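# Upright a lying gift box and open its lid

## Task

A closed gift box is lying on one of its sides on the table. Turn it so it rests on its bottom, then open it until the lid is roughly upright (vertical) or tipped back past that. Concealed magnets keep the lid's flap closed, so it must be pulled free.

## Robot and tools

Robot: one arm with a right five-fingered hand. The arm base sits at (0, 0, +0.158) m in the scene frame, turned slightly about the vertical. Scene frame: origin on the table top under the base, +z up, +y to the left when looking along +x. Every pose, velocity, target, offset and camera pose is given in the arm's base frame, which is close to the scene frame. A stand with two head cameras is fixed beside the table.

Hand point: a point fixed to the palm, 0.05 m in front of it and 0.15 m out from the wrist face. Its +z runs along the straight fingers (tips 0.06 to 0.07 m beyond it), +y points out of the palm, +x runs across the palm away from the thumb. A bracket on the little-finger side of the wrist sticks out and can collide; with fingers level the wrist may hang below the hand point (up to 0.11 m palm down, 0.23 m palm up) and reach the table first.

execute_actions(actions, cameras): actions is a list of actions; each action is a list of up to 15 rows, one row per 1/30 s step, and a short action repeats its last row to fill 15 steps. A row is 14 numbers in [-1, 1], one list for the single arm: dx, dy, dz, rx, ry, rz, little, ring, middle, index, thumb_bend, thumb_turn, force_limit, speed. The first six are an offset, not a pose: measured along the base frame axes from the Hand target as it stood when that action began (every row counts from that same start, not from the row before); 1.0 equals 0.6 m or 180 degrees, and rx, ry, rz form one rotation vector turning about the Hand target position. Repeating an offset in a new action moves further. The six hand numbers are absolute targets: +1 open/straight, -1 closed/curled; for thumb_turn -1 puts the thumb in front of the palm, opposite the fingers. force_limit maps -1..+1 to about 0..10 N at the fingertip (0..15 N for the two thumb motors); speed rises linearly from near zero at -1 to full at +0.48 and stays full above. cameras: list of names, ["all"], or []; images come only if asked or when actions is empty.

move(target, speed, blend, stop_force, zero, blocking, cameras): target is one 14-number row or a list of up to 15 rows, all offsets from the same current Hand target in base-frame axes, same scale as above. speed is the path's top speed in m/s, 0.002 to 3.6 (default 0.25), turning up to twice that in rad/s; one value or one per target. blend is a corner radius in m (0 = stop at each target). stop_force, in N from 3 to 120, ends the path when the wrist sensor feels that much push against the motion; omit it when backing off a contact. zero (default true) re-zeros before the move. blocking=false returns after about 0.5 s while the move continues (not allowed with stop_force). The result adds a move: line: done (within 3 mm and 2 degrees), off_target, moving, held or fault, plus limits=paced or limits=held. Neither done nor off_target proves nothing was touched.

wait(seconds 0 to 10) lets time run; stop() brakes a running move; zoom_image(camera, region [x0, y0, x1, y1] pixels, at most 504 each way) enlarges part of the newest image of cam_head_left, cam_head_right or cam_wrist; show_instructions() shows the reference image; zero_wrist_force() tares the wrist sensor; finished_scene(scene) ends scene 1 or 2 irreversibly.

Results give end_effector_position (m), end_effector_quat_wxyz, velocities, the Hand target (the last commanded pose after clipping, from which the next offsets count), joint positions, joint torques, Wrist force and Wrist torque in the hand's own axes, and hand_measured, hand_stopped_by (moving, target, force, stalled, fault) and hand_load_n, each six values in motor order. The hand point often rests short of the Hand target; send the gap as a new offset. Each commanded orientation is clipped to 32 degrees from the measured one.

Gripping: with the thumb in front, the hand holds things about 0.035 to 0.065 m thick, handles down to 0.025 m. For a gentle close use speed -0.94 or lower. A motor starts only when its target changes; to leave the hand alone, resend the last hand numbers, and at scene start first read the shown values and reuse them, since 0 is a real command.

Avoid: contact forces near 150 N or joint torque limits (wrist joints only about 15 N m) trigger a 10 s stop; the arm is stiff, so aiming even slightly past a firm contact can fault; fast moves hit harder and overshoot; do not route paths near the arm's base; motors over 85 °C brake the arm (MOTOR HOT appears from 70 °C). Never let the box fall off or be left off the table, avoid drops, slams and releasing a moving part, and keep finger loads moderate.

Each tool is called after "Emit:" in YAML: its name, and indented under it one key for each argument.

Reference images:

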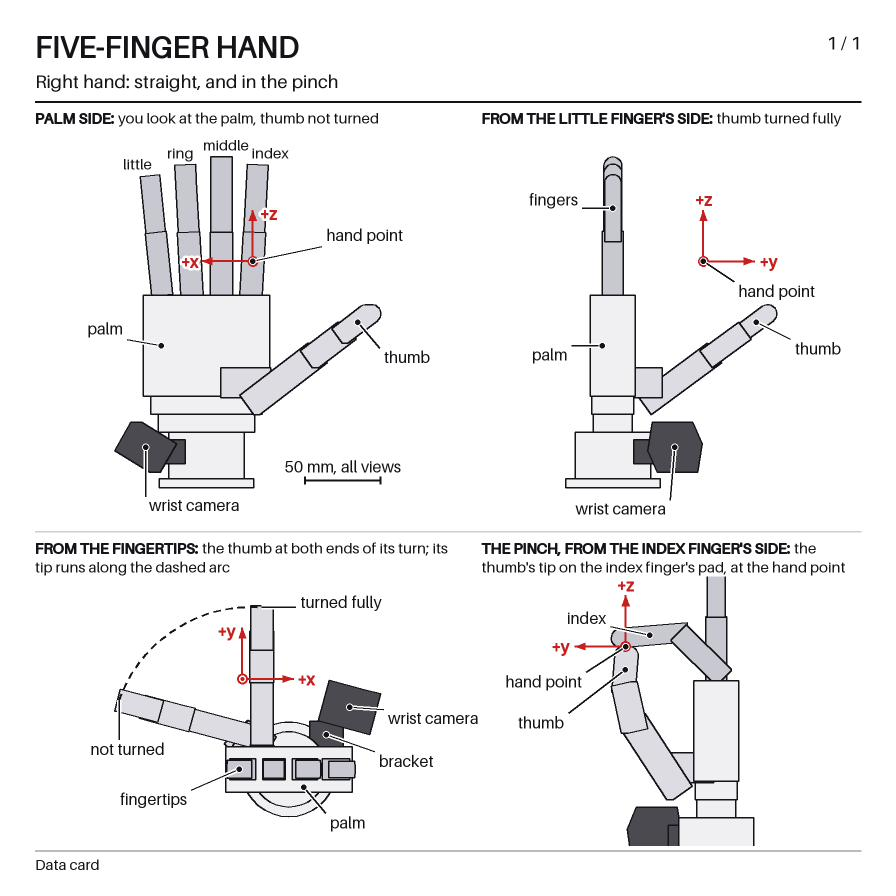

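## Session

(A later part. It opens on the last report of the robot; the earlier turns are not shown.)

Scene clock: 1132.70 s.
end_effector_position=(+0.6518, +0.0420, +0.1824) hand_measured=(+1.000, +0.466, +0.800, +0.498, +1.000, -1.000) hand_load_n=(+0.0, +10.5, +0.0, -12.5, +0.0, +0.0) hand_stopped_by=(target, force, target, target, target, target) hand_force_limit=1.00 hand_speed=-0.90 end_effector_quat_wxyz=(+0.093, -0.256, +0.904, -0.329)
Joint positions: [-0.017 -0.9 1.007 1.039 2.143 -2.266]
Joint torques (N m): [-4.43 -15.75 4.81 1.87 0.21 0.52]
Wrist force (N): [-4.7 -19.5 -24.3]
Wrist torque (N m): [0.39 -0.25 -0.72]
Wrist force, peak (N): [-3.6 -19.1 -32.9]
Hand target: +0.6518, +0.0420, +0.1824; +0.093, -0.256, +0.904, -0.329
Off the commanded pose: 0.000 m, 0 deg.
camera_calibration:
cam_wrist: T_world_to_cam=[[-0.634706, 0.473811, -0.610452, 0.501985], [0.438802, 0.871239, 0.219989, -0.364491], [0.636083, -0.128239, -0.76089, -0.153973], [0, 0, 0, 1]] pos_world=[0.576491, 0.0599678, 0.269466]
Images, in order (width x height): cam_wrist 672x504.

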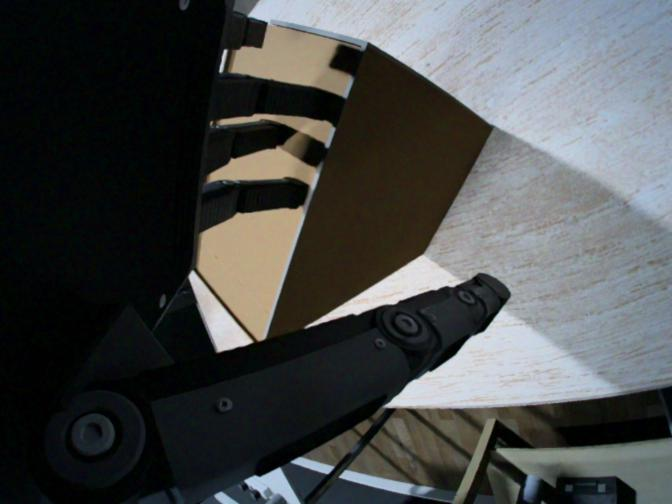

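Emit:
execute_actions:
  actions:
    - [[0,0,0.002,0,0,0,1.0,0.465,0.8,0.5,1,-1,1.0,-0.9]]
    - [[0,0,0,0,0,0,1.0,0.3,0.8,0.5,1,-1,1.0,-0.9]]
    - [[0,0,0,0,0,0,1.0,0.2,0.8,0.5,1,-1,1.0,-0.9]]
  cameras: ["cam_wrist"]

Emit:
zoom_image:
  camera: "cam_wrist"
  region: [220, 10, 430, 235]

Scene clock: 1144.13 s.
end_effector_position=(+0.6518, +0.0420, +0.1836) hand_measured=(+1.000, +0.200, +0.800, +0.500, +1.000, -1.000) hand_load_n=(+0.0, +3.5, +0.0, +1.0, +0.0, +0.0) hand_stopped_by=(target, target, target, target, target, target) hand_force_limit=1.00 hand_speed=-0.90 end_effector_quat_wxyz=(+0.093, -0.256, +0.904, -0.329)
Joint positions: [-0.017 -0.901 1.005 1.042 2.143 -2.266]
Joint torques (N m): [-3.73 -56.75 -25.99 2.95 -0.02 0.3]
Wrist force (N): [-3.2 -11.9 -7.3]
Wrist torque (N m): [0.06 -0.26 -0.30]
Wrist force, peak (N): [-4.6 -19.6 -24.6]
Hand target: +0.6518, +0.0420, +0.1836; +0.093, -0.256, +0.904, -0.329
Off the commanded pose: 0.000 m, 0 deg.
camera_calibration:
cam_wrist: T_world_to_cam=[[-0.634706, 0.473811, -0.610452, 0.502654], [0.438802, 0.871239, 0.219989, -0.364712], [0.636083, -0.128239, -0.76089, -0.152996], [0, 0, 0, 1]] pos_world=[0.576391, 0.0599678, 0.270666]
Images, in order (width x height): cam_wrist 672x504.

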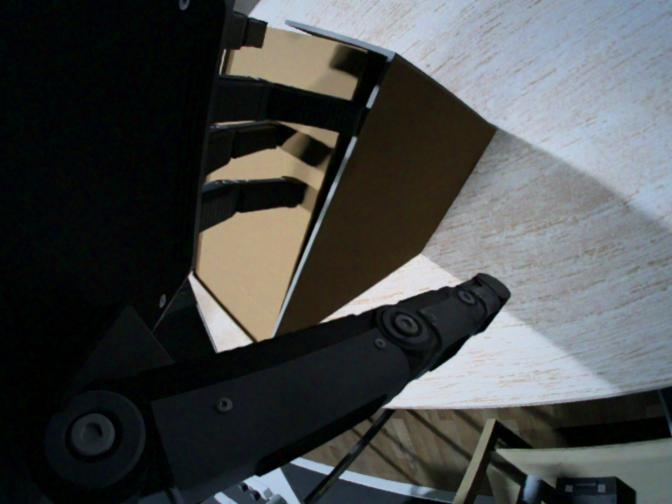

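Scaled by 2.240 from the camera's 672x504 image, which has a finer 960x720 frame.

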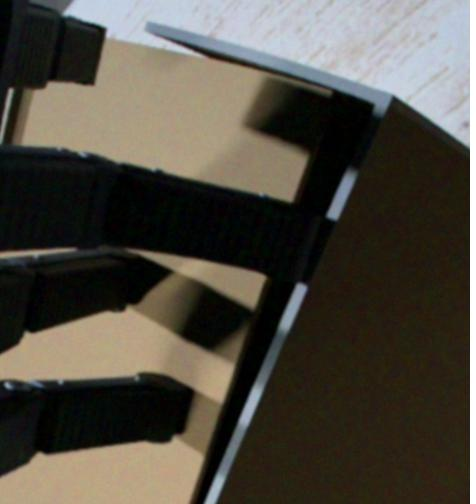

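Emit:
execute_actions:
  actions:
    - [[0,0,0,0,0,0,1.0,0.1,0.8,0.5,1,-1,1.0,-0.9]]
    - [[0,0,0,0,0,0,1.0,0.0,0.8,0.5,1,-1,1.0,-0.9]]
  cameras: ["cam_wrist"]

Emit:
zoom_image:
  camera: "cam_wrist"
  region: [220, 10, 430, 235]

Scene clock: 1149.93 s.
end_effector_position=(+0.6518, +0.0420, +0.1836) hand_measured=(+1.000, +0.000, +0.800, +0.500, +1.000, -1.000) hand_load_n=(+0.0, +0.0, +0.0, +0.5, +0.0, +0.0) hand_stopped_by=(target, target, target, target, target, target) hand_force_limit=1.00 hand_speed=-0.90 end_effector_quat_wxyz=(+0.093, -0.256, +0.904, -0.329)
Joint positions: [-0.017 -0.901 1.005 1.042 2.143 -2.266]
Joint torques (N m): [-1.94 -36.09 -23.12 -0.06 -0.11 0.25]
Wrist force (N): [-0.2 -4.3 -3.8]
Wrist torque (N m): [0.06 0.05 -0.08]
Wrist force, peak (N): [-3.4 -14.6 -9.7]
Hand target: +0.6518, +0.0420, +0.1836; +0.093, -0.256, +0.904, -0.329
Off the commanded pose: 0.000 m, 0 deg.
camera_calibration:
cam_wrist: T_world_to_cam=[[-0.634706, 0.473811, -0.610452, 0.502654], [0.438802, 0.871239, 0.219989, -0.364712], [0.636083, -0.128239, -0.76089, -0.152996], [0, 0, 0, 1]] pos_world=[0.576391, 0.0599678, 0.270666]
Images, in order (width x height): cam_wrist 672x504.

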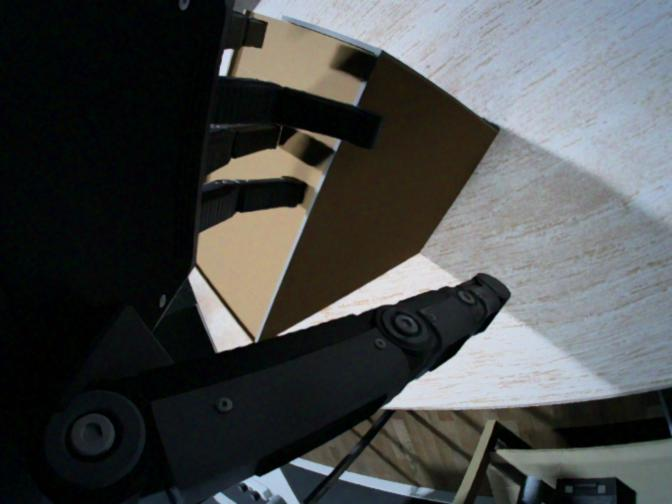

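Scaled by 2.240 from the camera's 672x504 image, which has a finer 960x720 frame.

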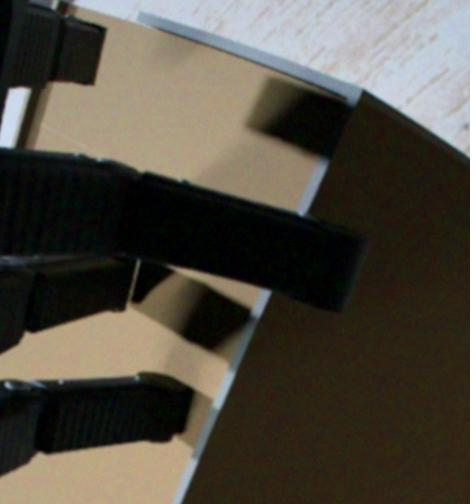

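Emit:
move:
  target:
    - [0,0,0.042,0,0,0,1.0,0.0,0.8,0.5,1,-1,1.0,-0.9]
    - [-0.0157,0.0255,0.06,0.0473,0.0291,0,1.0,0.8,1.0,0.9,1,-1,1.0,-0.3]
  speed: 0.15

Emit:
move:
  target: [0,0,-0.06,0,0,0,1.0,0.8,1.0,0.9,1,-1,1.0,-0.3]
  speed: 0.02
  stop_force: 5
  cameras: ["cam_wrist"]

Emit:
zoom_image:
  camera: "cam_wrist"
  region: [220, 10, 430, 235]

Scene clock: 1186.07 s.
end_effector_position=(+0.6424, +0.0573, +0.2196) hand_measured=(+1.000, +0.800, +1.000, +0.900, +1.000, -1.000) hand_load_n=(+0.0, +0.0, +0.0, +0.0, +0.0, +0.0) hand_stopped_by=(target, target, target, target, target, target) hand_force_limit=1.00 hand_speed=-0.30 end_effector_quat_wxyz=(+0.071, -0.263, +0.929, -0.249)
Joint positions: [-0.052 -0.869 0.843 1.28 1.995 -2.243]
Joint torques (N m): [-6.45 -26 -32.37 5.06 0.08 1.34]
Wrist force (N): [-0.5 0.0 -0.3]
Wrist torque (N m): [0.06 0.06 -0.04]
Wrist force, peak (N): [0.1 -4.4 -4.2]
Hand target: +0.6424, +0.0573, +0.2196; +0.071, -0.263, +0.929, -0.249
Off the commanded pose: 0.000 m, 0 deg.
move: done

Scene clock: 1188.67 s.
end_effector_position=(+0.6424, +0.0573, +0.1900) hand_measured=(+1.000, +0.800, +1.000, +0.900, +1.000, -1.000) hand_load_n=(+0.0, +0.0, -0.5, +0.0, +0.0, +0.0) hand_stopped_by=(target, target, target, target, target, target) hand_force_limit=1.00 hand_speed=-0.30 end_effector_quat_wxyz=(+0.071, -0.263, +0.929, -0.249)
Joint positions: [-0.052 -0.868 0.916 1.206 1.995 -2.243]
Joint torques (N m): [-0.89 -53.04 -32.22 5.24 -0.29 1.09]
Wrist force (N): [-0.9 -1.7 -3.4]
Wrist torque (N m): [0.11 0.17 -0.12]
Wrist force, peak (N): [-0.8 -5.0 -12.1]
Hand target: +0.6424, +0.0573, +0.1901; +0.071, -0.263, +0.929, -0.249 (not the last commanded pose)
Off the commanded pose: 0.006 m, 0 deg.
move: contact
camera_calibration:
cam_wrist: T_world_to_cam=[[-0.684458, 0.554555, -0.473271, 0.49464], [0.462997, 0.832086, 0.305396, -0.404809], [0.563161, -0.010092, -0.826286, -0.0877125], [0, 0, 0, 1]] pos_world=[0.575382, 0.0616455, 0.28525]
Images, in order (width x height): cam_wrist 672x504.

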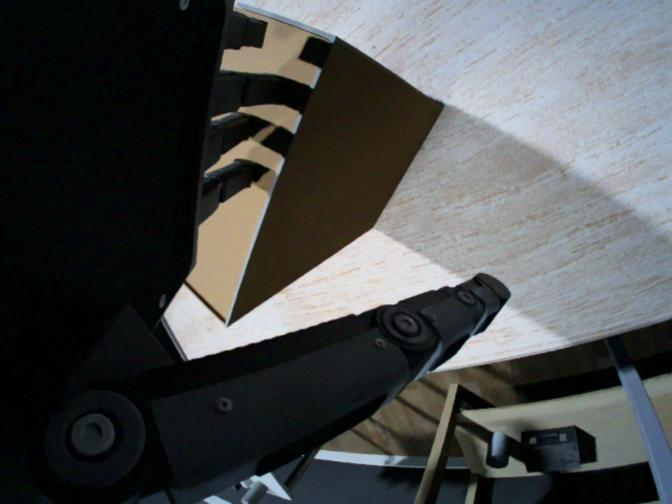

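Scaled by 2.240 from the camera's 672x504 image, which has a finer 960x720 frame.

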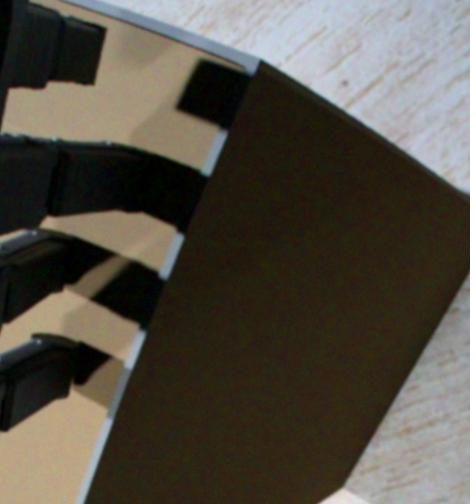

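Emit:
execute_actions:
  actions:
    - [[0,0,-0.0035,0,0,0,1.0,0.8,1.0,0.9,1,-1,1.0,-0.9]]
    - [[0,0,0,0,0,0,1.0,0.7,1.0,0.9,1,-1,1.0,-0.9]]
    - [[0,0,0,0,0,0,1.0,0.6,1.0,0.9,1,-1,1.0,-0.9]]
  cameras: ["cam_wrist"]

Emit:
zoom_image:
  camera: "cam_wrist"
  region: [220, 10, 430, 235]

Scene clock: 1196.60 s.
end_effector_position=(+0.6424, +0.0573, +0.1880) hand_measured=(+1.000, +0.684, +1.000, +0.900, +1.000, -1.000) hand_load_n=(+0.0, +10.0, +0.0, +0.0, +0.0, +0.0) hand_stopped_by=(target, force, target, target, target, target) hand_force_limit=1.00 hand_speed=-0.90 end_effector_quat_wxyz=(+0.071, -0.263, +0.929, -0.249)
Joint positions: [-0.052 -0.868 0.921 1.2 1.995 -2.243]
Joint torques (N m): [-2.32 -20.38 -2.19 3.5 0 0.65]
Wrist force (N): [-3.4 -18.5 -18.1]
Wrist torque (N m): [0.70 0.54 -0.86]
Wrist force, peak (N): [-2.9 -9.7 -28.2]
Hand target: +0.6424, +0.0573, +0.1880; +0.071, -0.263, +0.929, -0.249
Off the commanded pose: 0.000 m, 0 deg.
camera_calibration:
cam_wrist: T_world_to_cam=[[-0.684332, 0.554596, -0.473406, 0.493609], [0.462963, 0.832059, 0.305522, -0.404182], [0.563343, -0.0100915, -0.826162, -0.089588], [0, 0, 0, 1]] pos_world=[0.575382, 0.0616455, 0.28315]
Images, in order (width x height): cam_wrist 672x504.

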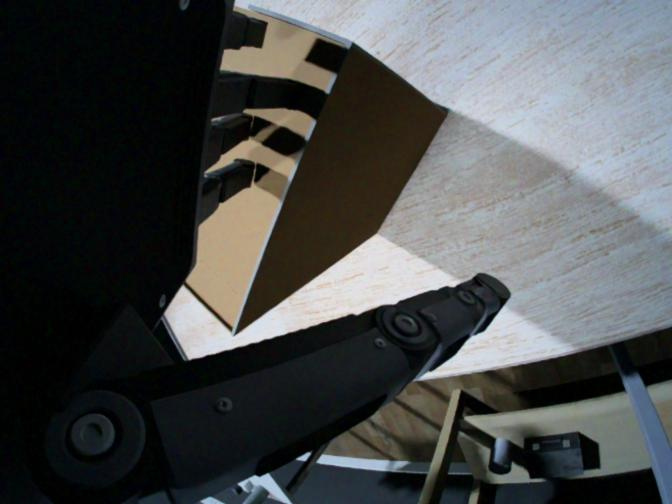

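Scaled by 2.240 from the camera's 672x504 image, which has a finer 960x720 frame.

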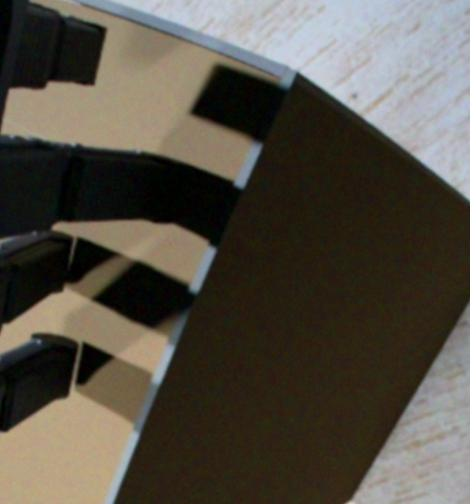

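Emit:
execute_actions:
  actions:
    - [[0,0,-0.0008,-0.0073,0.0118,0,1.0,0.68,1.0,0.9,1,-1,1.0,-0.9]]
    - [[0,0,0,0,0,0,1.0,0.55,1.0,0.9,1,-1,1.0,-0.9]]
    - [[0,0,0,0,0,0,1.0,0.45,1.0,0.9,1,-1,1.0,-0.9]]
  cameras: ["cam_wrist"]

Emit:
zoom_image:
  camera: "cam_wrist"
  region: [220, 10, 430, 235]

Scene clock: 1211.20 s.
end_effector_position=(+0.6424, +0.0573, +0.1875) hand_measured=(+1.000, +0.498, +1.000, +0.900, +1.000, -1.000) hand_load_n=(+0.0, +9.5, +0.0, -1.5, +0.0, +0.0) hand_stopped_by=(target, force, target, target, target, target) hand_force_limit=1.00 hand_speed=-0.90 end_effector_quat_wxyz=(+0.050, -0.268, +0.928, -0.255)
Joint positions: [-0.041 -0.833 0.869 1.255 2.022 -2.239]
Joint torques (N m): [5.37 -15.93 -13.72 4.99 -1.3 0.48]
Wrist force (N): [-3.7 -21.6 -23.0]
Wrist torque (N m): [0.92 0.36 -0.79]
Wrist force, peak (N): [-4.3 -21.0 -28.3]
Hand target: +0.6424, +0.0573, +0.1875; +0.050, -0.268, +0.928, -0.255
Off the commanded pose: 0.000 m, 0 deg.
camera_calibration:
cam_wrist: T_world_to_cam=[[-0.701665, 0.543881, -0.460281, 0.502652], [0.473623, 0.838651, 0.26897, -0.404475], [0.532303, -0.0292733, -0.846048, -0.0651588], [0, 0, 0, 1]] pos_world=[0.578947, 0.0639235, 0.285025]
Images, in order (width x height): cam_wrist 672x504.

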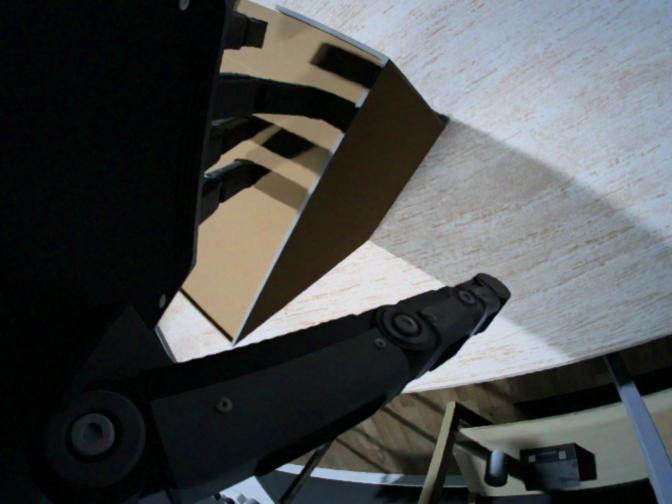

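Scaled by 2.240 from the camera's 672x504 image, which has a finer 960x720 frame.

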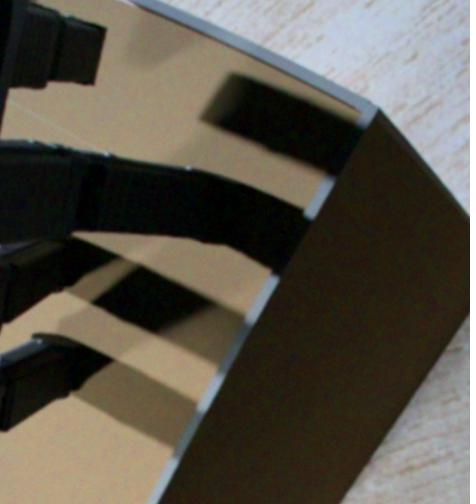

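Emit:
move:
  target:
    - [0,0,0.04,0,0,0,1.0,0.6,1.0,0.9,1,-1,1.0,-0.9]
    - [0,0.0128,0.03,-0.0439,-0.0365,-0.0628,1.0,0.5,0.8,0.5,1,-1,1.0,-0.3]
  speed: 0.15

Emit:
move:
  target: [0,0,-0.055,0,0,0,1.0,0.5,0.8,0.5,1,-1,1.0,-0.3]
  speed: 0.02
  stop_force: 5
  cameras: ["cam_wrist"]

Emit:
zoom_image:
  camera: "cam_wrist"
  region: [220, 10, 430, 235]

Scene clock: 1270.27 s.
end_effector_position=(+0.6424, +0.0650, +0.2055) hand_measured=(+1.000, +0.500, +0.800, +0.500, +1.000, -1.000) hand_load_n=(+0.0, +0.0, +0.0, +0.0, +0.0, +0.0) hand_stopped_by=(target, target, target, target, target, target) hand_force_limit=1.00 hand_speed=-0.30 end_effector_quat_wxyz=(+0.059, -0.163, +0.925, -0.337)
Joint positions: [0.05 -0.831 0.873 1.286 2.232 -1.954]
Joint torques (N m): [5.84 -26.89 -33.38 5.16 1.52 1.53]
Wrist force (N): [-0.2 0.2 -0.4]
Wrist torque (N m): [0.07 -0.02 -0.01]
Wrist force, peak (N): [-3.5 -22.0 -23.1]
Hand target: +0.6424, +0.0650, +0.2055; +0.059, -0.163, +0.925, -0.337
Off the commanded pose: 0.000 m, 0 deg.
move: done

Scene clock: 1273.00 s.
end_effector_position=(+0.6424, +0.0650, +0.1835) hand_measured=(+1.000, +0.500, +0.800, +0.500, +1.000, -1.000) hand_load_n=(+0.0, +0.0, +1.5, +0.0, +0.0, +0.0) hand_stopped_by=(target, target, target, target, target, target) hand_force_limit=1.00 hand_speed=-0.30 end_effector_quat_wxyz=(+0.059, -0.163, +0.925, -0.337)
Joint positions: [0.05 -0.826 0.922 1.233 2.232 -1.954]
Joint torques (N m): [5.64 -69.35 -31.71 5.53 0.74 1.14]
Wrist force (N): [-0.3 -0.3 -0.4]
Wrist torque (N m): [0.15 0.02 -0.03]
Wrist force, peak (N): [0.4 -4.6 -9.9]
Hand target: +0.6424, +0.0650, +0.1835; +0.059, -0.163, +0.925, -0.337 (not the last commanded pose)
Off the commanded pose: 0.011 m, 0 deg.
move: contact
camera_calibration:
cam_wrist: T_world_to_cam=[[-0.527292, 0.591634, -0.609862, 0.408936], [0.604679, 0.765529, 0.219838, -0.480283], [0.596931, -0.252852, -0.761406, -0.110863], [0, 0, 0, 1]] pos_world=[0.572223, 0.0976984, 0.270567]
Images, in order (width x height): cam_wrist 672x504.

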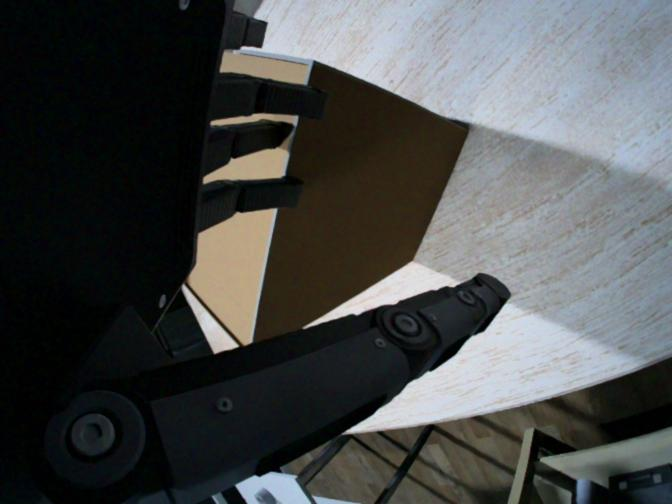

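Scaled by 2.240 from the camera's 672x504 image, which has a finer 960x720 frame.

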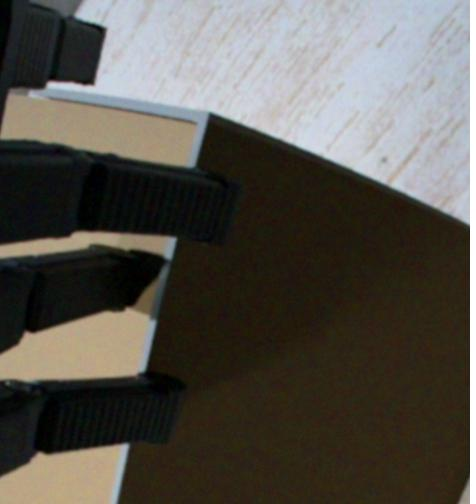

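Emit:
move:
  target:
    - [0,0,0.022,0,0,0,1.0,0.5,0.8,0.5,1,-1,1.0,-0.3]
    - [0.0202,-0.0207,0.022,0,0,0.011,1.0,0.5,0.8,0.5,1,-1,1.0,-0.3]
  speed: 0.1

Emit:
move:
  target: [0,0,-0.05,0,0,0,1.0,0.5,0.8,0.5,1,-1,1.0,-0.3]
  speed: 0.02
  stop_force: 5
  cameras: ["cam_wrist"]

Emit:
zoom_image:
  camera: "cam_wrist"
  region: [220, 10, 430, 235]

Scene clock: 1307.97 s.
end_effector_position=(+0.6545, +0.0526, +0.1967) hand_measured=(+1.000, +0.500, +0.800, +0.500, +1.000, -1.000) hand_load_n=(+0.0, +0.0, +0.0, +0.0, +0.0, +0.0) hand_stopped_by=(target, target, target, target, target, target) hand_force_limit=1.00 hand_speed=-0.30 end_effector_quat_wxyz=(+0.065, -0.179, +0.922, -0.336)
Joint positions: [0.024 -0.819 0.864 1.239 2.216 -2.027]
Joint torques (N m): [-5.16 -27.71 -32.38 -1.08 -0.01 -1.24]
Wrist force (N): [0.0 0.7 -0.2]
Wrist torque (N m): [0.14 -0.05 0.09]
Wrist force, peak (N): [-0.5 3.0 -1.1]
Hand target: +0.6545, +0.0525, +0.1967; +0.065, -0.179, +0.922, -0.336
Off the commanded pose: 0.000 m, 0 deg.
move: done

Scene clock: 1309.70 s.
end_effector_position=(+0.6545, +0.0525, +0.1850) hand_measured=(+1.000, +0.500, +0.800, +0.500, +1.000, -1.000) hand_load_n=(+0.0, +0.0, +0.0, +0.5, +0.0, +0.5) hand_stopped_by=(target, target, target, target, target, target) hand_force_limit=1.00 hand_speed=-0.30 end_effector_quat_wxyz=(+0.065, -0.179, +0.922, -0.336)
Joint positions: [0.024 -0.817 0.89 1.211 2.216 -2.027]
Joint torques (N m): [-5.22 -64.41 -31.94 5.32 -0.14 -0.75]
Wrist force (N): [0.0 -2.1 -2.6]
Wrist torque (N m): [0.15 0.05 0.03]
Wrist force, peak (N): [0.2 -8.1 -11.0]
Hand target: +0.6545, +0.0525, +0.1851; +0.065, -0.179, +0.922, -0.336 (not the last commanded pose)
Off the commanded pose: 0.018 m, 0 deg.
move: contact
camera_calibration:
cam_wrist: T_world_to_cam=[[-0.547551, 0.573037, -0.609767, 0.437808], [0.577922, 0.785971, 0.219672, -0.461893], [0.605139, -0.232116, -0.76153, -0.126533], [0, 0, 0, 1]] pos_world=[0.58323, 0.0827837, 0.272067]
Images, in order (width x height): cam_wrist 672x504.

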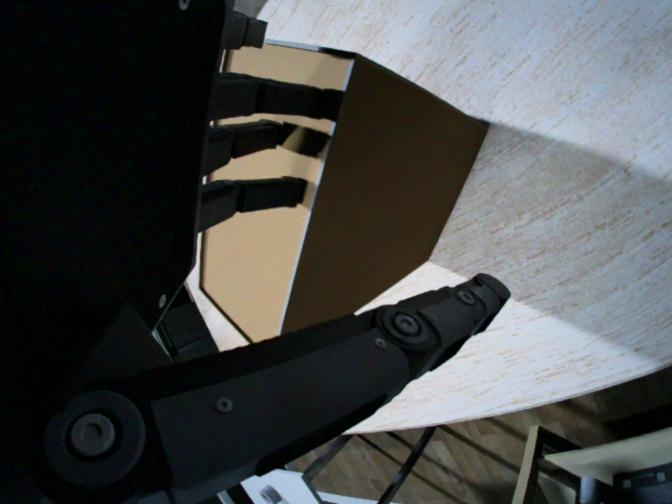

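Scaled by 2.240 from the camera's 672x504 image, which has a finer 960x720 frame.

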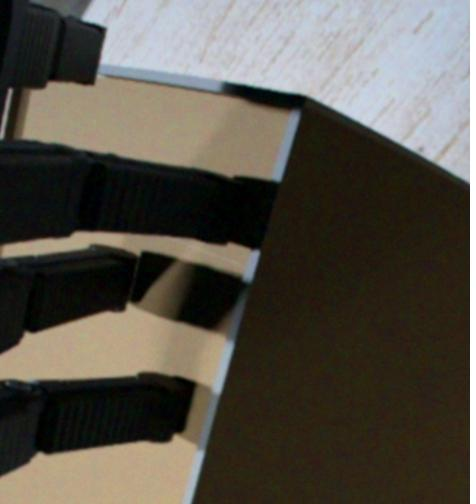

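Emit:
execute_actions:
  actions:
    - [[0,0,-0.0042,0,0,0,1.0,0.5,0.8,0.5,1,-1,1.0,-0.9]]
    - [[0,0,0,0,0,0,1.0,0.44,0.8,0.5,1,-1,1.0,-0.9]]
    - [[0,0,0.0020,0,0,0,1.0,0.455,0.8,0.5,1,-1,1.0,-0.9]]
    - [[0,0,0,0,0,0,1.0,0.36,0.8,0.5,1,-1,1.0,-0.9]]
    - [[0,0,0,0,0,0,1.0,0.27,0.8,0.5,1,-1,1.0,-0.9]]
  cameras: ["cam_wrist"]

Emit:
zoom_image:
  camera: "cam_wrist"
  region: [220, 10, 430, 235]

Scene clock: 1319.37 s.
end_effector_position=(+0.6545, +0.0525, +0.1837) hand_measured=(+1.000, +0.270, +0.800, +0.500, +1.000, -1.000) hand_load_n=(+0.0, +1.5, +0.0, +0.0, +0.0, +0.0) hand_stopped_by=(target, target, target, target, target, target) hand_force_limit=1.00 hand_speed=-0.90 end_effector_quat_wxyz=(+0.065, -0.179, +0.922, -0.336)
Joint positions: [0.024 -0.817 0.893 1.207 2.216 -2.027]
Joint torques (N m): [-2.6 -67.47 -30.56 2.18 0.11 -0.31]
Wrist force (N): [0.2 -1.8 -0.7]
Wrist torque (N m): [0.12 0.00 0.03]
Wrist force, peak (N): [-1.3 -9.6 -14.7]
Hand target: +0.6545, +0.0525, +0.1837; +0.065, -0.179, +0.922, -0.336
Off the commanded pose: 0.000 m, 0 deg.
camera_calibration:
cam_wrist: T_world_to_cam=[[-0.547479, 0.573073, -0.609799, 0.437039], [0.577942, 0.785941, 0.219728, -0.461654], [0.605186, -0.232132, -0.761488, -0.127484], [0, 0, 0, 1]] pos_world=[0.58323, 0.0827837, 0.270867]
Images, in order (width x height): cam_wrist 672x504.

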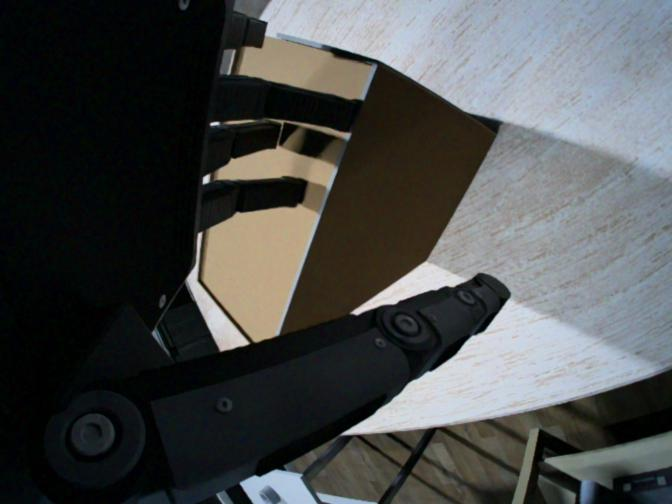

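Scaled by 2.240 from the camera's 672x504 image, which has a finer 960x720 frame.

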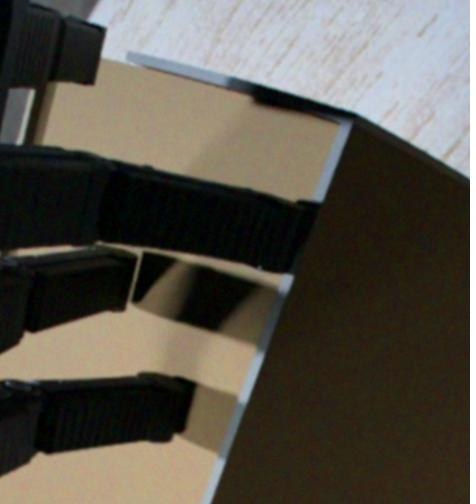

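Emit:
move:
  target:
    - [0,0,0.022,0,0,0,1.0,0.5,0.8,0.5,1,-1,1.0,-0.3]
    - [0.0,0.0205,0.022,0,0,-0.018,1.0,0.5,0.8,0.5,1,-1,1.0,-0.3]
  speed: 0.1

Emit:
move:
  target: [0,0,-0.05,0,0,0,1.0,0.5,0.8,0.5,1,-1,1.0,-0.3]
  speed: 0.02
  stop_force: 5
  cameras: ["cam_wrist"]

Emit:
zoom_image:
  camera: "cam_wrist"
  region: [220, 10, 430, 235]

Scene clock: 1341.23 s.
end_effector_position=(+0.6545, +0.0648, +0.1969) hand_measured=(+1.000, +0.500, +0.800, +0.500, +1.000, -1.000) hand_load_n=(+0.0, +0.0, +0.0, +0.0, +0.0, +0.0) hand_stopped_by=(target, target, target, target, target, target) hand_force_limit=1.00 hand_speed=-0.30 end_effector_quat_wxyz=(+0.056, -0.153, +0.927, -0.337)
Joint positions: [0.051 -0.783 0.816 1.313 2.237 -1.925]
Joint torques (N m): [5.78 -28.13 -32.27 5.61 2.61 1.08]
Wrist force (N): [-0.2 0.6 -0.2]
Wrist torque (N m): [0.12 -0.02 0.00]
Wrist force, peak (N): [2.6 -6.6 -15.2]
Hand target: +0.6545, +0.0648, +0.1969; +0.056, -0.153, +0.927, -0.337
Off the commanded pose: 0.000 m, 0 deg.
move: done

Scene clock: 1342.73 s.
end_effector_position=(+0.6545, +0.0648, +0.1889) hand_measured=(+1.000, +0.500, +0.800, +0.500, +1.000, -1.000) hand_load_n=(+0.0, +0.0, -0.5, -0.5, +0.0, +0.0) hand_stopped_by=(target, target, target, target, target, target) hand_force_limit=1.00 hand_speed=-0.30 end_effector_quat_wxyz=(+0.056, -0.153, +0.927, -0.337)
Joint positions: [0.051 -0.782 0.834 1.294 2.237 -1.925]
Joint torques (N m): [5.4 -53.55 -30.88 5.62 -0.22 0.74]
Wrist force (N): [-0.6 -2.2 -3.5]
Wrist torque (N m): [0.16 0.00 -0.05]
Wrist force, peak (N): [0.0 -8.0 -10.6]
Hand target: +0.6545, +0.0648, +0.1889; +0.056, -0.153, +0.927, -0.337 (not the last commanded pose)
Off the commanded pose: 0.022 m, 0 deg.
move: contact
camera_calibration:
cam_wrist: T_world_to_cam=[[-0.51426, 0.603103, -0.609757, 0.409386], [0.621499, 0.751999, 0.21963, -0.498766], [0.590996, -0.266016, -0.76155, -0.109255], [0, 0, 0, 1]] pos_world=[0.585083, 0.099106, 0.275967]
Images, in order (width x height): cam_wrist 672x504.

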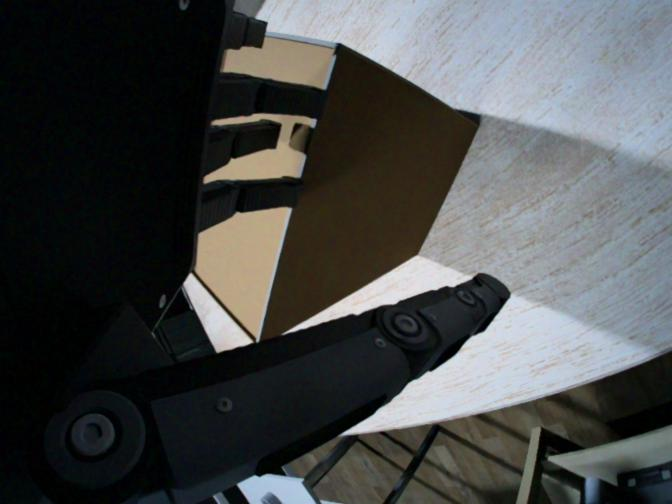

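Scaled by 2.240 from the camera's 672x504 image, which has a finer 960x720 frame.

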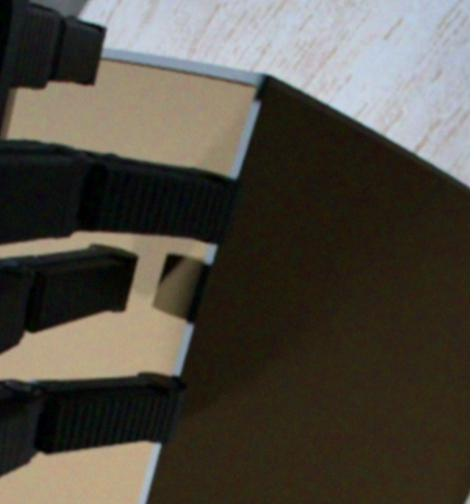

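Emit:
move:
  target:
    - [0,0,0.02,0,0,0,1.0,0.5,0.8,0.5,1,-1,1.0,-0.3]
    - [0.0062,-0.0165,0.02,0,0,0,1.0,0.5,0.8,0.5,1,-1,1.0,-0.3]
  speed: 0.1

Emit:
move:
  target: [0,0,-0.05,0,0,0,1.0,0.5,0.8,0.5,1,-1,1.0,-0.3]
  speed: 0.02
  stop_force: 5

Emit:
move:
  target: [0,0,-0.0045,0,0,0,1.0,0.5,0.8,0.5,1,-1,1.0,-0.9]
  speed: 0.02
  cameras: ["cam_wrist"]

Emit:
zoom_image:
  camera: "cam_wrist"
  region: [220, 10, 430, 235]

Scene clock: 1355.70 s.
end_effector_position=(+0.6582, +0.0550, +0.2009) hand_measured=(+1.000, +0.500, +0.800, +0.500, +1.000, -1.000) hand_load_n=(+0.0, +0.0, +0.0, -0.5, +0.0, +0.0) hand_stopped_by=(target, target, target, target, target, target) hand_force_limit=1.00 hand_speed=-0.30 end_effector_quat_wxyz=(+0.056, -0.153, +0.927, -0.337)
Joint positions: [0.034 -0.781 0.798 1.316 2.234 -1.946]
Joint torques (N m): [-4.86 -26.34 -34.07 -0.98 -0.07 -0.78]
Wrist force (N): [0.0 0.1 -0.2]
Wrist torque (N m): [0.05 -0.05 -0.01]
Wrist force, peak (N): [-0.5 -2.4 -3.9]
Hand target: +0.6582, +0.0549, +0.2009; +0.056, -0.153, +0.927, -0.337
Off the commanded pose: 0.000 m, 0 deg.
move: done

Scene clock: 1357.63 s.
end_effector_position=(+0.6582, +0.0549, +0.1851) hand_measured=(+1.000, +0.500, +0.800, +0.500, +1.000, -1.000) hand_load_n=(+0.0, +0.5, +0.0, +0.5, +0.0, +0.0) hand_stopped_by=(target, target, target, target, target, target) hand_force_limit=1.00 hand_speed=-0.30 end_effector_quat_wxyz=(+0.055, -0.153, +0.927, -0.337)
Joint positions: [0.034 -0.779 0.835 1.277 2.234 -1.946]
Joint torques (N m): [-5.27 -56.01 -32.44 5.43 0.21 0.43]
Wrist force (N): [0.1 -2.2 -2.5]
Wrist torque (N m): [0.14 0.03 -0.04]
Wrist force, peak (N): [-0.2 -7.9 -11.4]
Hand target: +0.6582, +0.0549, +0.1852; +0.056, -0.153, +0.927, -0.337 (not the last commanded pose)
Off the commanded pose: 0.014 m, 0 deg.
move: contact

Scene clock: 1358.33 s.
end_effector_position=(+0.6582, +0.0549, +0.1827) hand_measured=(+1.000, +0.500, +0.800, +0.500, +1.000, -1.000) hand_load_n=(+0.0, -0.5, +0.0, +0.5, +0.0, +0.0) hand_stopped_by=(target, target, target, target, target, target) hand_force_limit=1.00 hand_speed=-0.90 end_effector_quat_wxyz=(+0.056, -0.153, +0.927, -0.337)
Joint positions: [0.034 -0.778 0.841 1.271 2.234 -1.946]
Joint torques (N m): [-6.22 -22.86 -0.25 -0.74 0.82 0.84]
Wrist force (N): [-1.5 -8.9 -9.9]
Wrist torque (N m): [0.26 -0.04 -0.16]
Wrist force, peak (N): [-0.2 -8.9 -13.1]
Hand target: +0.6582, +0.0549, +0.1825; +0.056, -0.153, +0.927, -0.337
Off the commanded pose: 0.000 m, 0 deg.
move: done
camera_calibration:
cam_wrist: T_world_to_cam=[[-0.514154, 0.603121, -0.609828, 0.413435], [0.621481, 0.751983, 0.219733, -0.492276], [0.591106, -0.26602, -0.761464, -0.118885], [0, 0, 0, 1]] pos_world=[0.588783, 0.089206, 0.269767]
Images, in order (width x height): cam_wrist 672x504.

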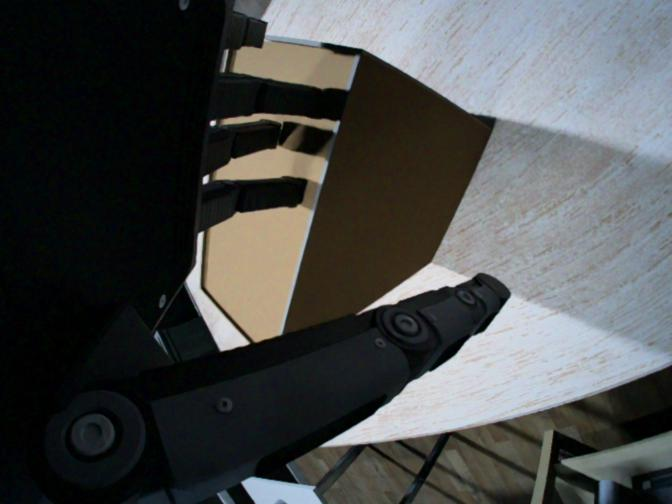

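Scaled by 2.240 from the camera's 672x504 image, which has a finer 960x720 frame.

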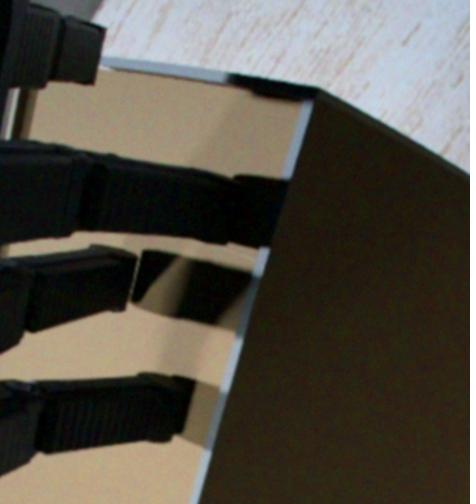

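Emit:
move:
  target: [0,0,-0.0035,0,0,0,1.0,0.5,0.8,0.5,1,-1,1.0,-0.9]
  speed: 0.02

Scene clock: 1362.87 s.
end_effector_position=(+0.6582, +0.0549, +0.1805) hand_measured=(+1.000, +0.500, +0.800, +0.500, +1.000, -1.000) hand_load_n=(+0.0, +0.5, +0.0, +2.0, +0.0, +0.0) hand_stopped_by=(target, target, target, target, target, target) hand_force_limit=1.00 hand_speed=-0.90 end_effector_quat_wxyz=(+0.056, -0.153, +0.927, -0.337)
Joint positions: [0.034 -0.778 0.845 1.266 2.234 -1.946]
Joint torques (N m): [-2.14 -13.8 5.96 -1.8 -2.17 -0.84]
Wrist force (N): [1.5 -25.5 -28.0]
Wrist torque (N m): [0.89 0.44 -0.37]
Wrist force, peak (N): [1.5 -25.5 -28.0]
Hand target: +0.6582, +0.0549, +0.1804; +0.056, -0.153, +0.927, -0.337
Off the commanded pose: 0.000 m, 0 deg.
move: done

Emit:
execute_actions:
  actions:
    - [[0,0,0,0,0,0,1.0,0.42,0.8,0.5,1,-1,1.0,-0.9]]
    - [[0,0,0,0,0,0,1.0,0.35,0.8,0.5,1,-1,1.0,-0.9]]
  cameras: ["cam_wrist"]

Emit:
zoom_image:
  camera: "cam_wrist"
  region: [220, 10, 430, 235]

Scene clock: 1368.50 s.
end_effector_position=(+0.6582, +0.0549, +0.1804) hand_measured=(+1.000, +0.476, +0.800, +0.500, +1.000, -1.000) hand_load_n=(+0.0, +11.0, +0.0, -4.0, +0.0, +0.0) hand_stopped_by=(target, force, target, target, target, target) hand_force_limit=1.00 hand_speed=-0.90 end_effector_quat_wxyz=(+0.056, -0.153, +0.927, -0.337)
Joint positions: [0.034 -0.778 0.846 1.266 2.234 -1.946]
Joint torques (N m): [-0.07 -14.19 0.96 -2.2 -5.62 -0.82]
Wrist force (N): [4.2 -27.1 -25.6]
Wrist torque (N m): [0.90 0.29 -0.51]
Wrist force, peak (N): [1.7 -26.8 -29.5]
Hand target: +0.6582, +0.0549, +0.1804; +0.056, -0.153, +0.927, -0.337
Off the commanded pose: 0.000 m, 0 deg.
camera_calibration:
cam_wrist: T_world_to_cam=[[-0.514297, 0.603057, -0.609772, 0.412106], [0.621467, 0.752036, 0.219592, -0.491729], [0.590997, -0.266017, -0.76155, -0.120549], [0, 0, 0, 1]] pos_world=[0.588783, 0.0892059, 0.267467]
Images, in order (width x height): cam_wrist 672x504.

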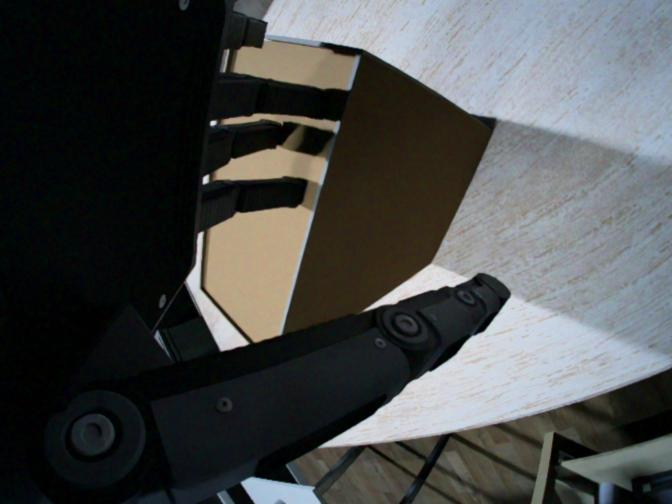

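Scaled by 2.240 from the camera's 672x504 image, which has a finer 960x720 frame.

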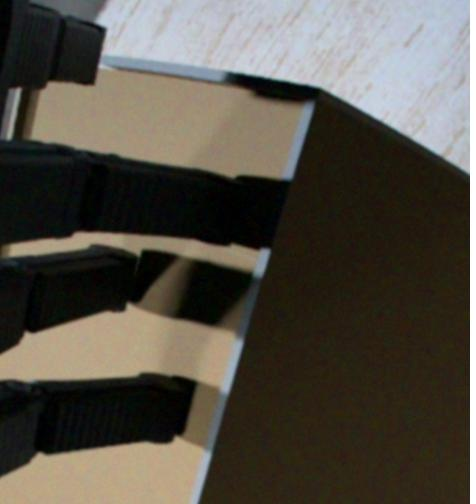

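Emit:
execute_actions:
  actions:
    - [[0,0,0.0015,0,0,0,1.0,0.47,0.8,0.5,1,-1,1.0,-0.9]]
    - [[0,0,0,0,0,0,1.0,0.36,0.8,0.5,1,-1,1.0,-0.9]]
    - [[0,0,0,0,0,0,1.0,0.26,0.8,0.5,1,-1,1.0,-0.9]]
  cameras: ["cam_wrist"]

Emit:
zoom_image:
  camera: "cam_wrist"
  region: [220, 10, 430, 235]

Scene clock: 1375.47 s.
end_effector_position=(+0.6582, +0.0549, +0.1813) hand_measured=(+1.000, +0.444, +0.800, +0.500, +1.000, -1.000) hand_load_n=(+0.0, +9.5, +0.0, -4.5, +0.0, +0.0) hand_stopped_by=(target, force, target, target, target, target) hand_force_limit=1.00 hand_speed=-0.90 end_effector_quat_wxyz=(+0.056, -0.153, +0.927, -0.337)
Joint positions: [0.034 -0.778 0.844 1.268 2.234 -1.946]
Joint torques (N m): [1.57 -51.96 -22.05 1.76 -1.08 0.3]
Wrist force (N): [2.5 -20.0 -16.8]
Wrist torque (N m): [0.44 0.26 -0.52]
Wrist force, peak (N): [4.1 -27.2 -25.9]
Hand target: +0.6582, +0.0549, +0.1813; +0.056, -0.153, +0.927, -0.337
Off the commanded pose: 0.000 m, 0 deg.
camera_calibration:
cam_wrist: T_world_to_cam=[[-0.514297, 0.603057, -0.609772, 0.412655], [0.621467, 0.752036, 0.219592, -0.491926], [0.590997, -0.266017, -0.76155, -0.119864], [0, 0, 0, 1]] pos_world=[0.588783, 0.0892059, 0.268367]
Images, in order (width x height): cam_wrist 672x504.

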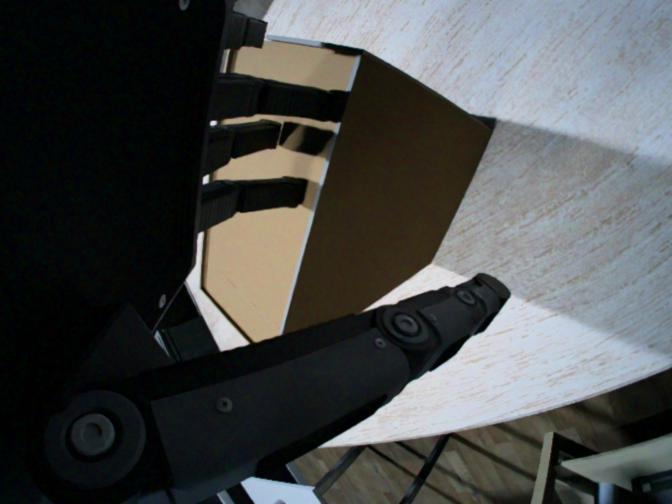

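Scaled by 2.240 from the camera's 672x504 image, which has a finer 960x720 frame.

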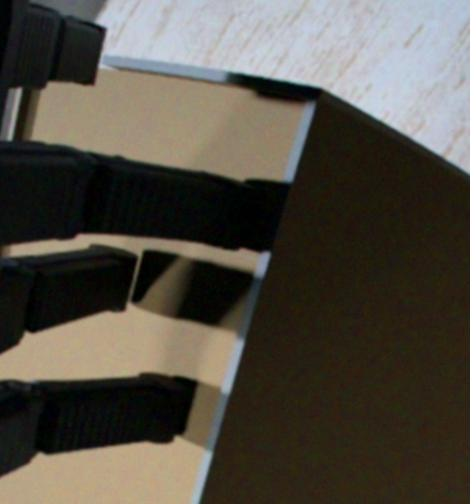

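Emit:
execute_actions:
  actions:
    - [[0,0,0.0008,0,0,0,1.0,0.40,0.8,0.5,1,-1,1.0,-0.75]]
    - [[0,0,0,0,0,0,1.0,0.34,0.8,0.5,1,-1,1.0,-0.75]]
    - [[0,0,0,0,0,0,1.0,0.24,0.8,0.5,1,-1,1.0,-0.75]]
  cameras: ["cam_wrist"]

Emit:
zoom_image:
  camera: "cam_wrist"
  region: [220, 10, 430, 235]

Scene clock: 1382.80 s.
end_effector_position=(+0.6582, +0.0549, +0.1818) hand_measured=(+1.000, +0.364, +0.800, +0.500, +1.000, -1.000) hand_load_n=(+0.0, +9.0, +0.0, -5.5, +0.0, +0.0) hand_stopped_by=(target, force, target, target, target, target) hand_force_limit=1.00 hand_speed=-0.75 end_effector_quat_wxyz=(+0.056, -0.153, +0.927, -0.337)
Joint positions: [0.034 -0.778 0.843 1.269 2.234 -1.946]
Joint torques (N m): [3.4 -56.97 -25.6 2.25 -1.27 0.64]
Wrist force (N): [1.4 -15.2 -11.8]
Wrist torque (N m): [0.21 0.21 -0.54]
Wrist force, peak (N): [2.5 -20.4 -16.8]
Hand target: +0.6582, +0.0549, +0.1818; +0.056, -0.153, +0.927, -0.337
Off the commanded pose: 0.000 m, 0 deg.
camera_calibration:
cam_wrist: T_world_to_cam=[[-0.514297, 0.603057, -0.609772, 0.41296], [0.621467, 0.752036, 0.219592, -0.492036], [0.590997, -0.266017, -0.76155, -0.119483], [0, 0, 0, 1]] pos_world=[0.588783, 0.0892059, 0.268867]
Images, in order (width x height): cam_wrist 672x504.

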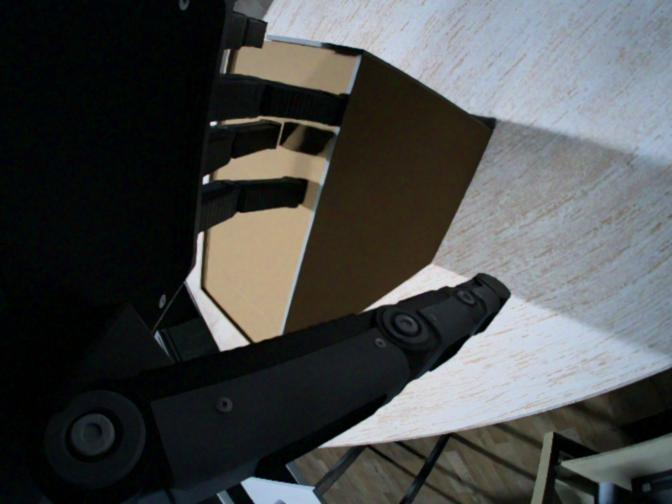

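Scaled by 2.240 from the camera's 672x504 image, which has a finer 960x720 frame.

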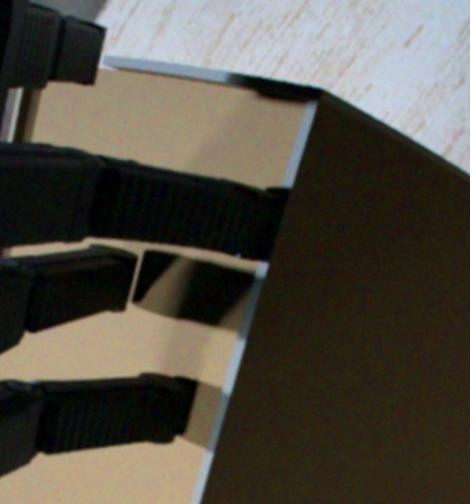

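Emit:
execute_actions:
  actions:
    - [[0,0,0,0,0,0,1.0,0.33,0.8,0.5,1,-1,1.0,-0.75]]
    - [[0,0,0,0,0,0,1.0,0.27,0.8,0.5,1,-1,1.0,-0.75]]
    - [[0,0,0,0,0,0,1.0,0.2,0.8,0.5,1,-1,1.0,-0.75]]
  cameras: ["cam_wrist"]

Emit:
zoom_image:
  camera: "cam_wrist"
  region: [220, 10, 430, 235]

Scene clock: 1389.23 s.
end_effector_position=(+0.6582, +0.0549, +0.1818) hand_measured=(+1.000, +0.328, +0.800, +0.498, +1.000, -1.000) hand_load_n=(+0.0, +11.5, +0.0, -7.5, +0.0, +0.0) hand_stopped_by=(target, force, target, target, target, target) hand_force_limit=1.00 hand_speed=-0.75 end_effector_quat_wxyz=(+0.056, -0.153, +0.927, -0.337)
Joint positions: [0.034 -0.778 0.843 1.269 2.234 -1.946]
Joint torques (N m): [5.72 -56.03 -19.39 -0.88 -1.27 0.72]
Wrist force (N): [0.7 -14.1 -10.5]
Wrist torque (N m): [0.22 0.00 -0.53]
Wrist force, peak (N): [1.3 -15.9 -12.1]
Hand target: +0.6582, +0.0549, +0.1818; +0.056, -0.153, +0.927, -0.337
Off the commanded pose: 0.000 m, 0 deg.
camera_calibration:
cam_wrist: T_world_to_cam=[[-0.51426, 0.603103, -0.609757, 0.41293], [0.621499, 0.751999, 0.21963, -0.492062], [0.590996, -0.266016, -0.76155, -0.119482], [0, 0, 0, 1]] pos_world=[0.588783, 0.089206, 0.268867]
Images, in order (width x height): cam_wrist 672x504.

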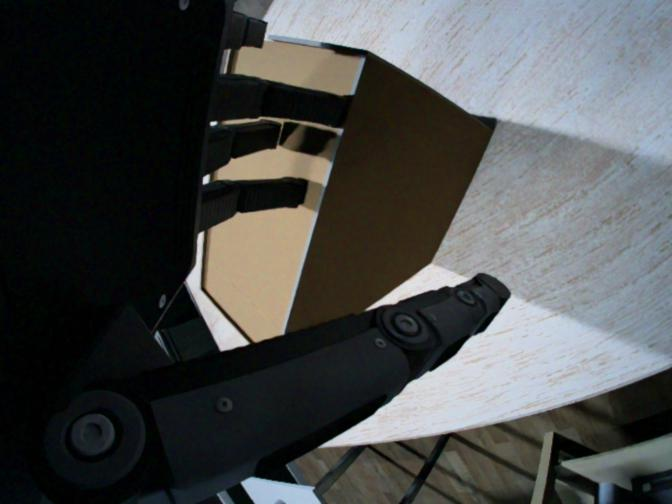

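Scaled by 2.240 from the camera's 672x504 image, which has a finer 960x720 frame.

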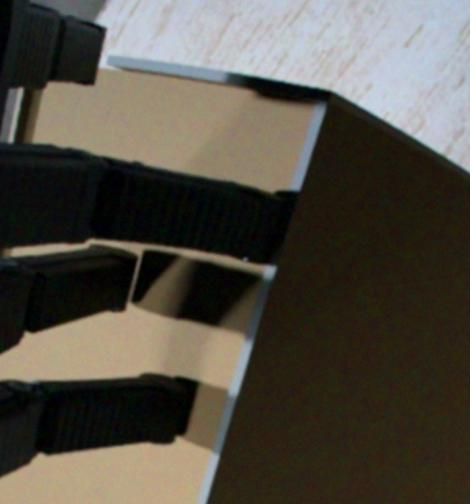

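Emit:
execute_actions:
  actions:
    - [[0,0,-0.001,0,0,0,1.0,0.326,0.8,0.5,1,-1,1.0,-0.75]]
    - [[0,0,0,0,0,0,1.0,0.18,0.8,0.5,1,-1,1.0,-0.4]]
    - [[0,0,0,0,0,0,1.0,0.175,0.8,0.5,1,-1,1.0,-0.4]]
  cameras: ["cam_wrist"]

Emit:
zoom_image:
  camera: "cam_wrist"
  region: [220, 10, 430, 235]

Scene clock: 1402.03 s.
end_effector_position=(+0.6582, +0.0549, +0.1812) hand_measured=(+1.000, +0.328, +0.800, +0.498, +1.000, -1.000) hand_load_n=(+0.0, +11.5, +0.0, -7.0, +0.0, +0.0) hand_stopped_by=(target, force, target, target, target, target) hand_force_limit=1.00 hand_speed=-0.40 end_effector_quat_wxyz=(+0.056, -0.153, +0.927, -0.337)
Joint positions: [0.034 -0.778 0.844 1.268 2.234 -1.946]
Joint torques (N m): [5.1 -18.26 2.15 -1.88 -1.47 0.9]
Wrist force (N): [2.2 -21.3 -16.8]
Wrist torque (N m): [0.32 0.16 -0.70]
Wrist force, peak (N): [2.0 -21.2 -17.3]
Hand target: +0.6582, +0.0549, +0.1812; +0.056, -0.153, +0.927, -0.337
Off the commanded pose: 0.000 m, 0 deg.
camera_calibration:
cam_wrist: T_world_to_cam=[[-0.51426, 0.603103, -0.609757, 0.412564], [0.621499, 0.751999, 0.21963, -0.49193], [0.590996, -0.266016, -0.76155, -0.119939], [0, 0, 0, 1]] pos_world=[0.588783, 0.089206, 0.268267]
Images, in order (width x height): cam_wrist 672x504.

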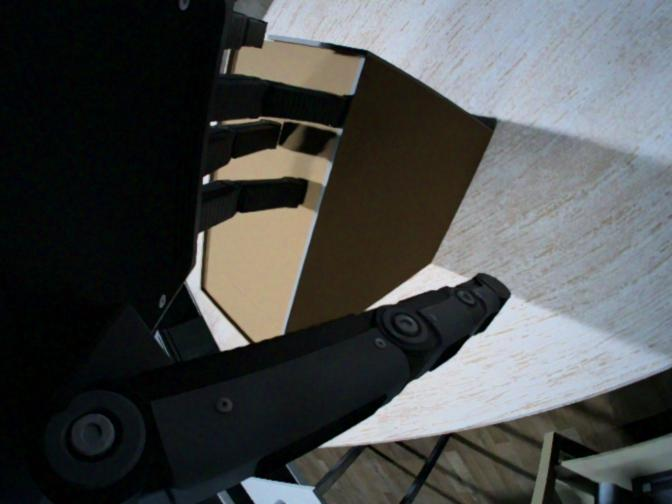

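Scaled by 2.240 from the camera's 672x504 image, which has a finer 960x720 frame.

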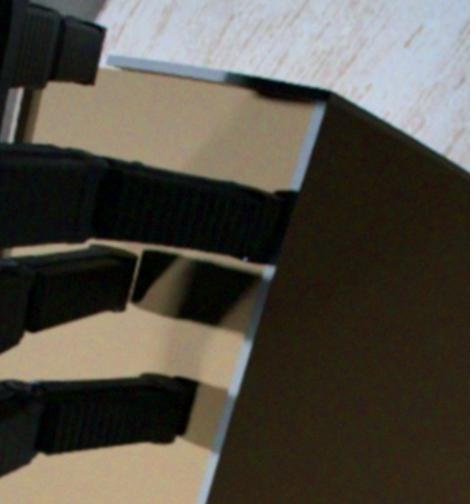

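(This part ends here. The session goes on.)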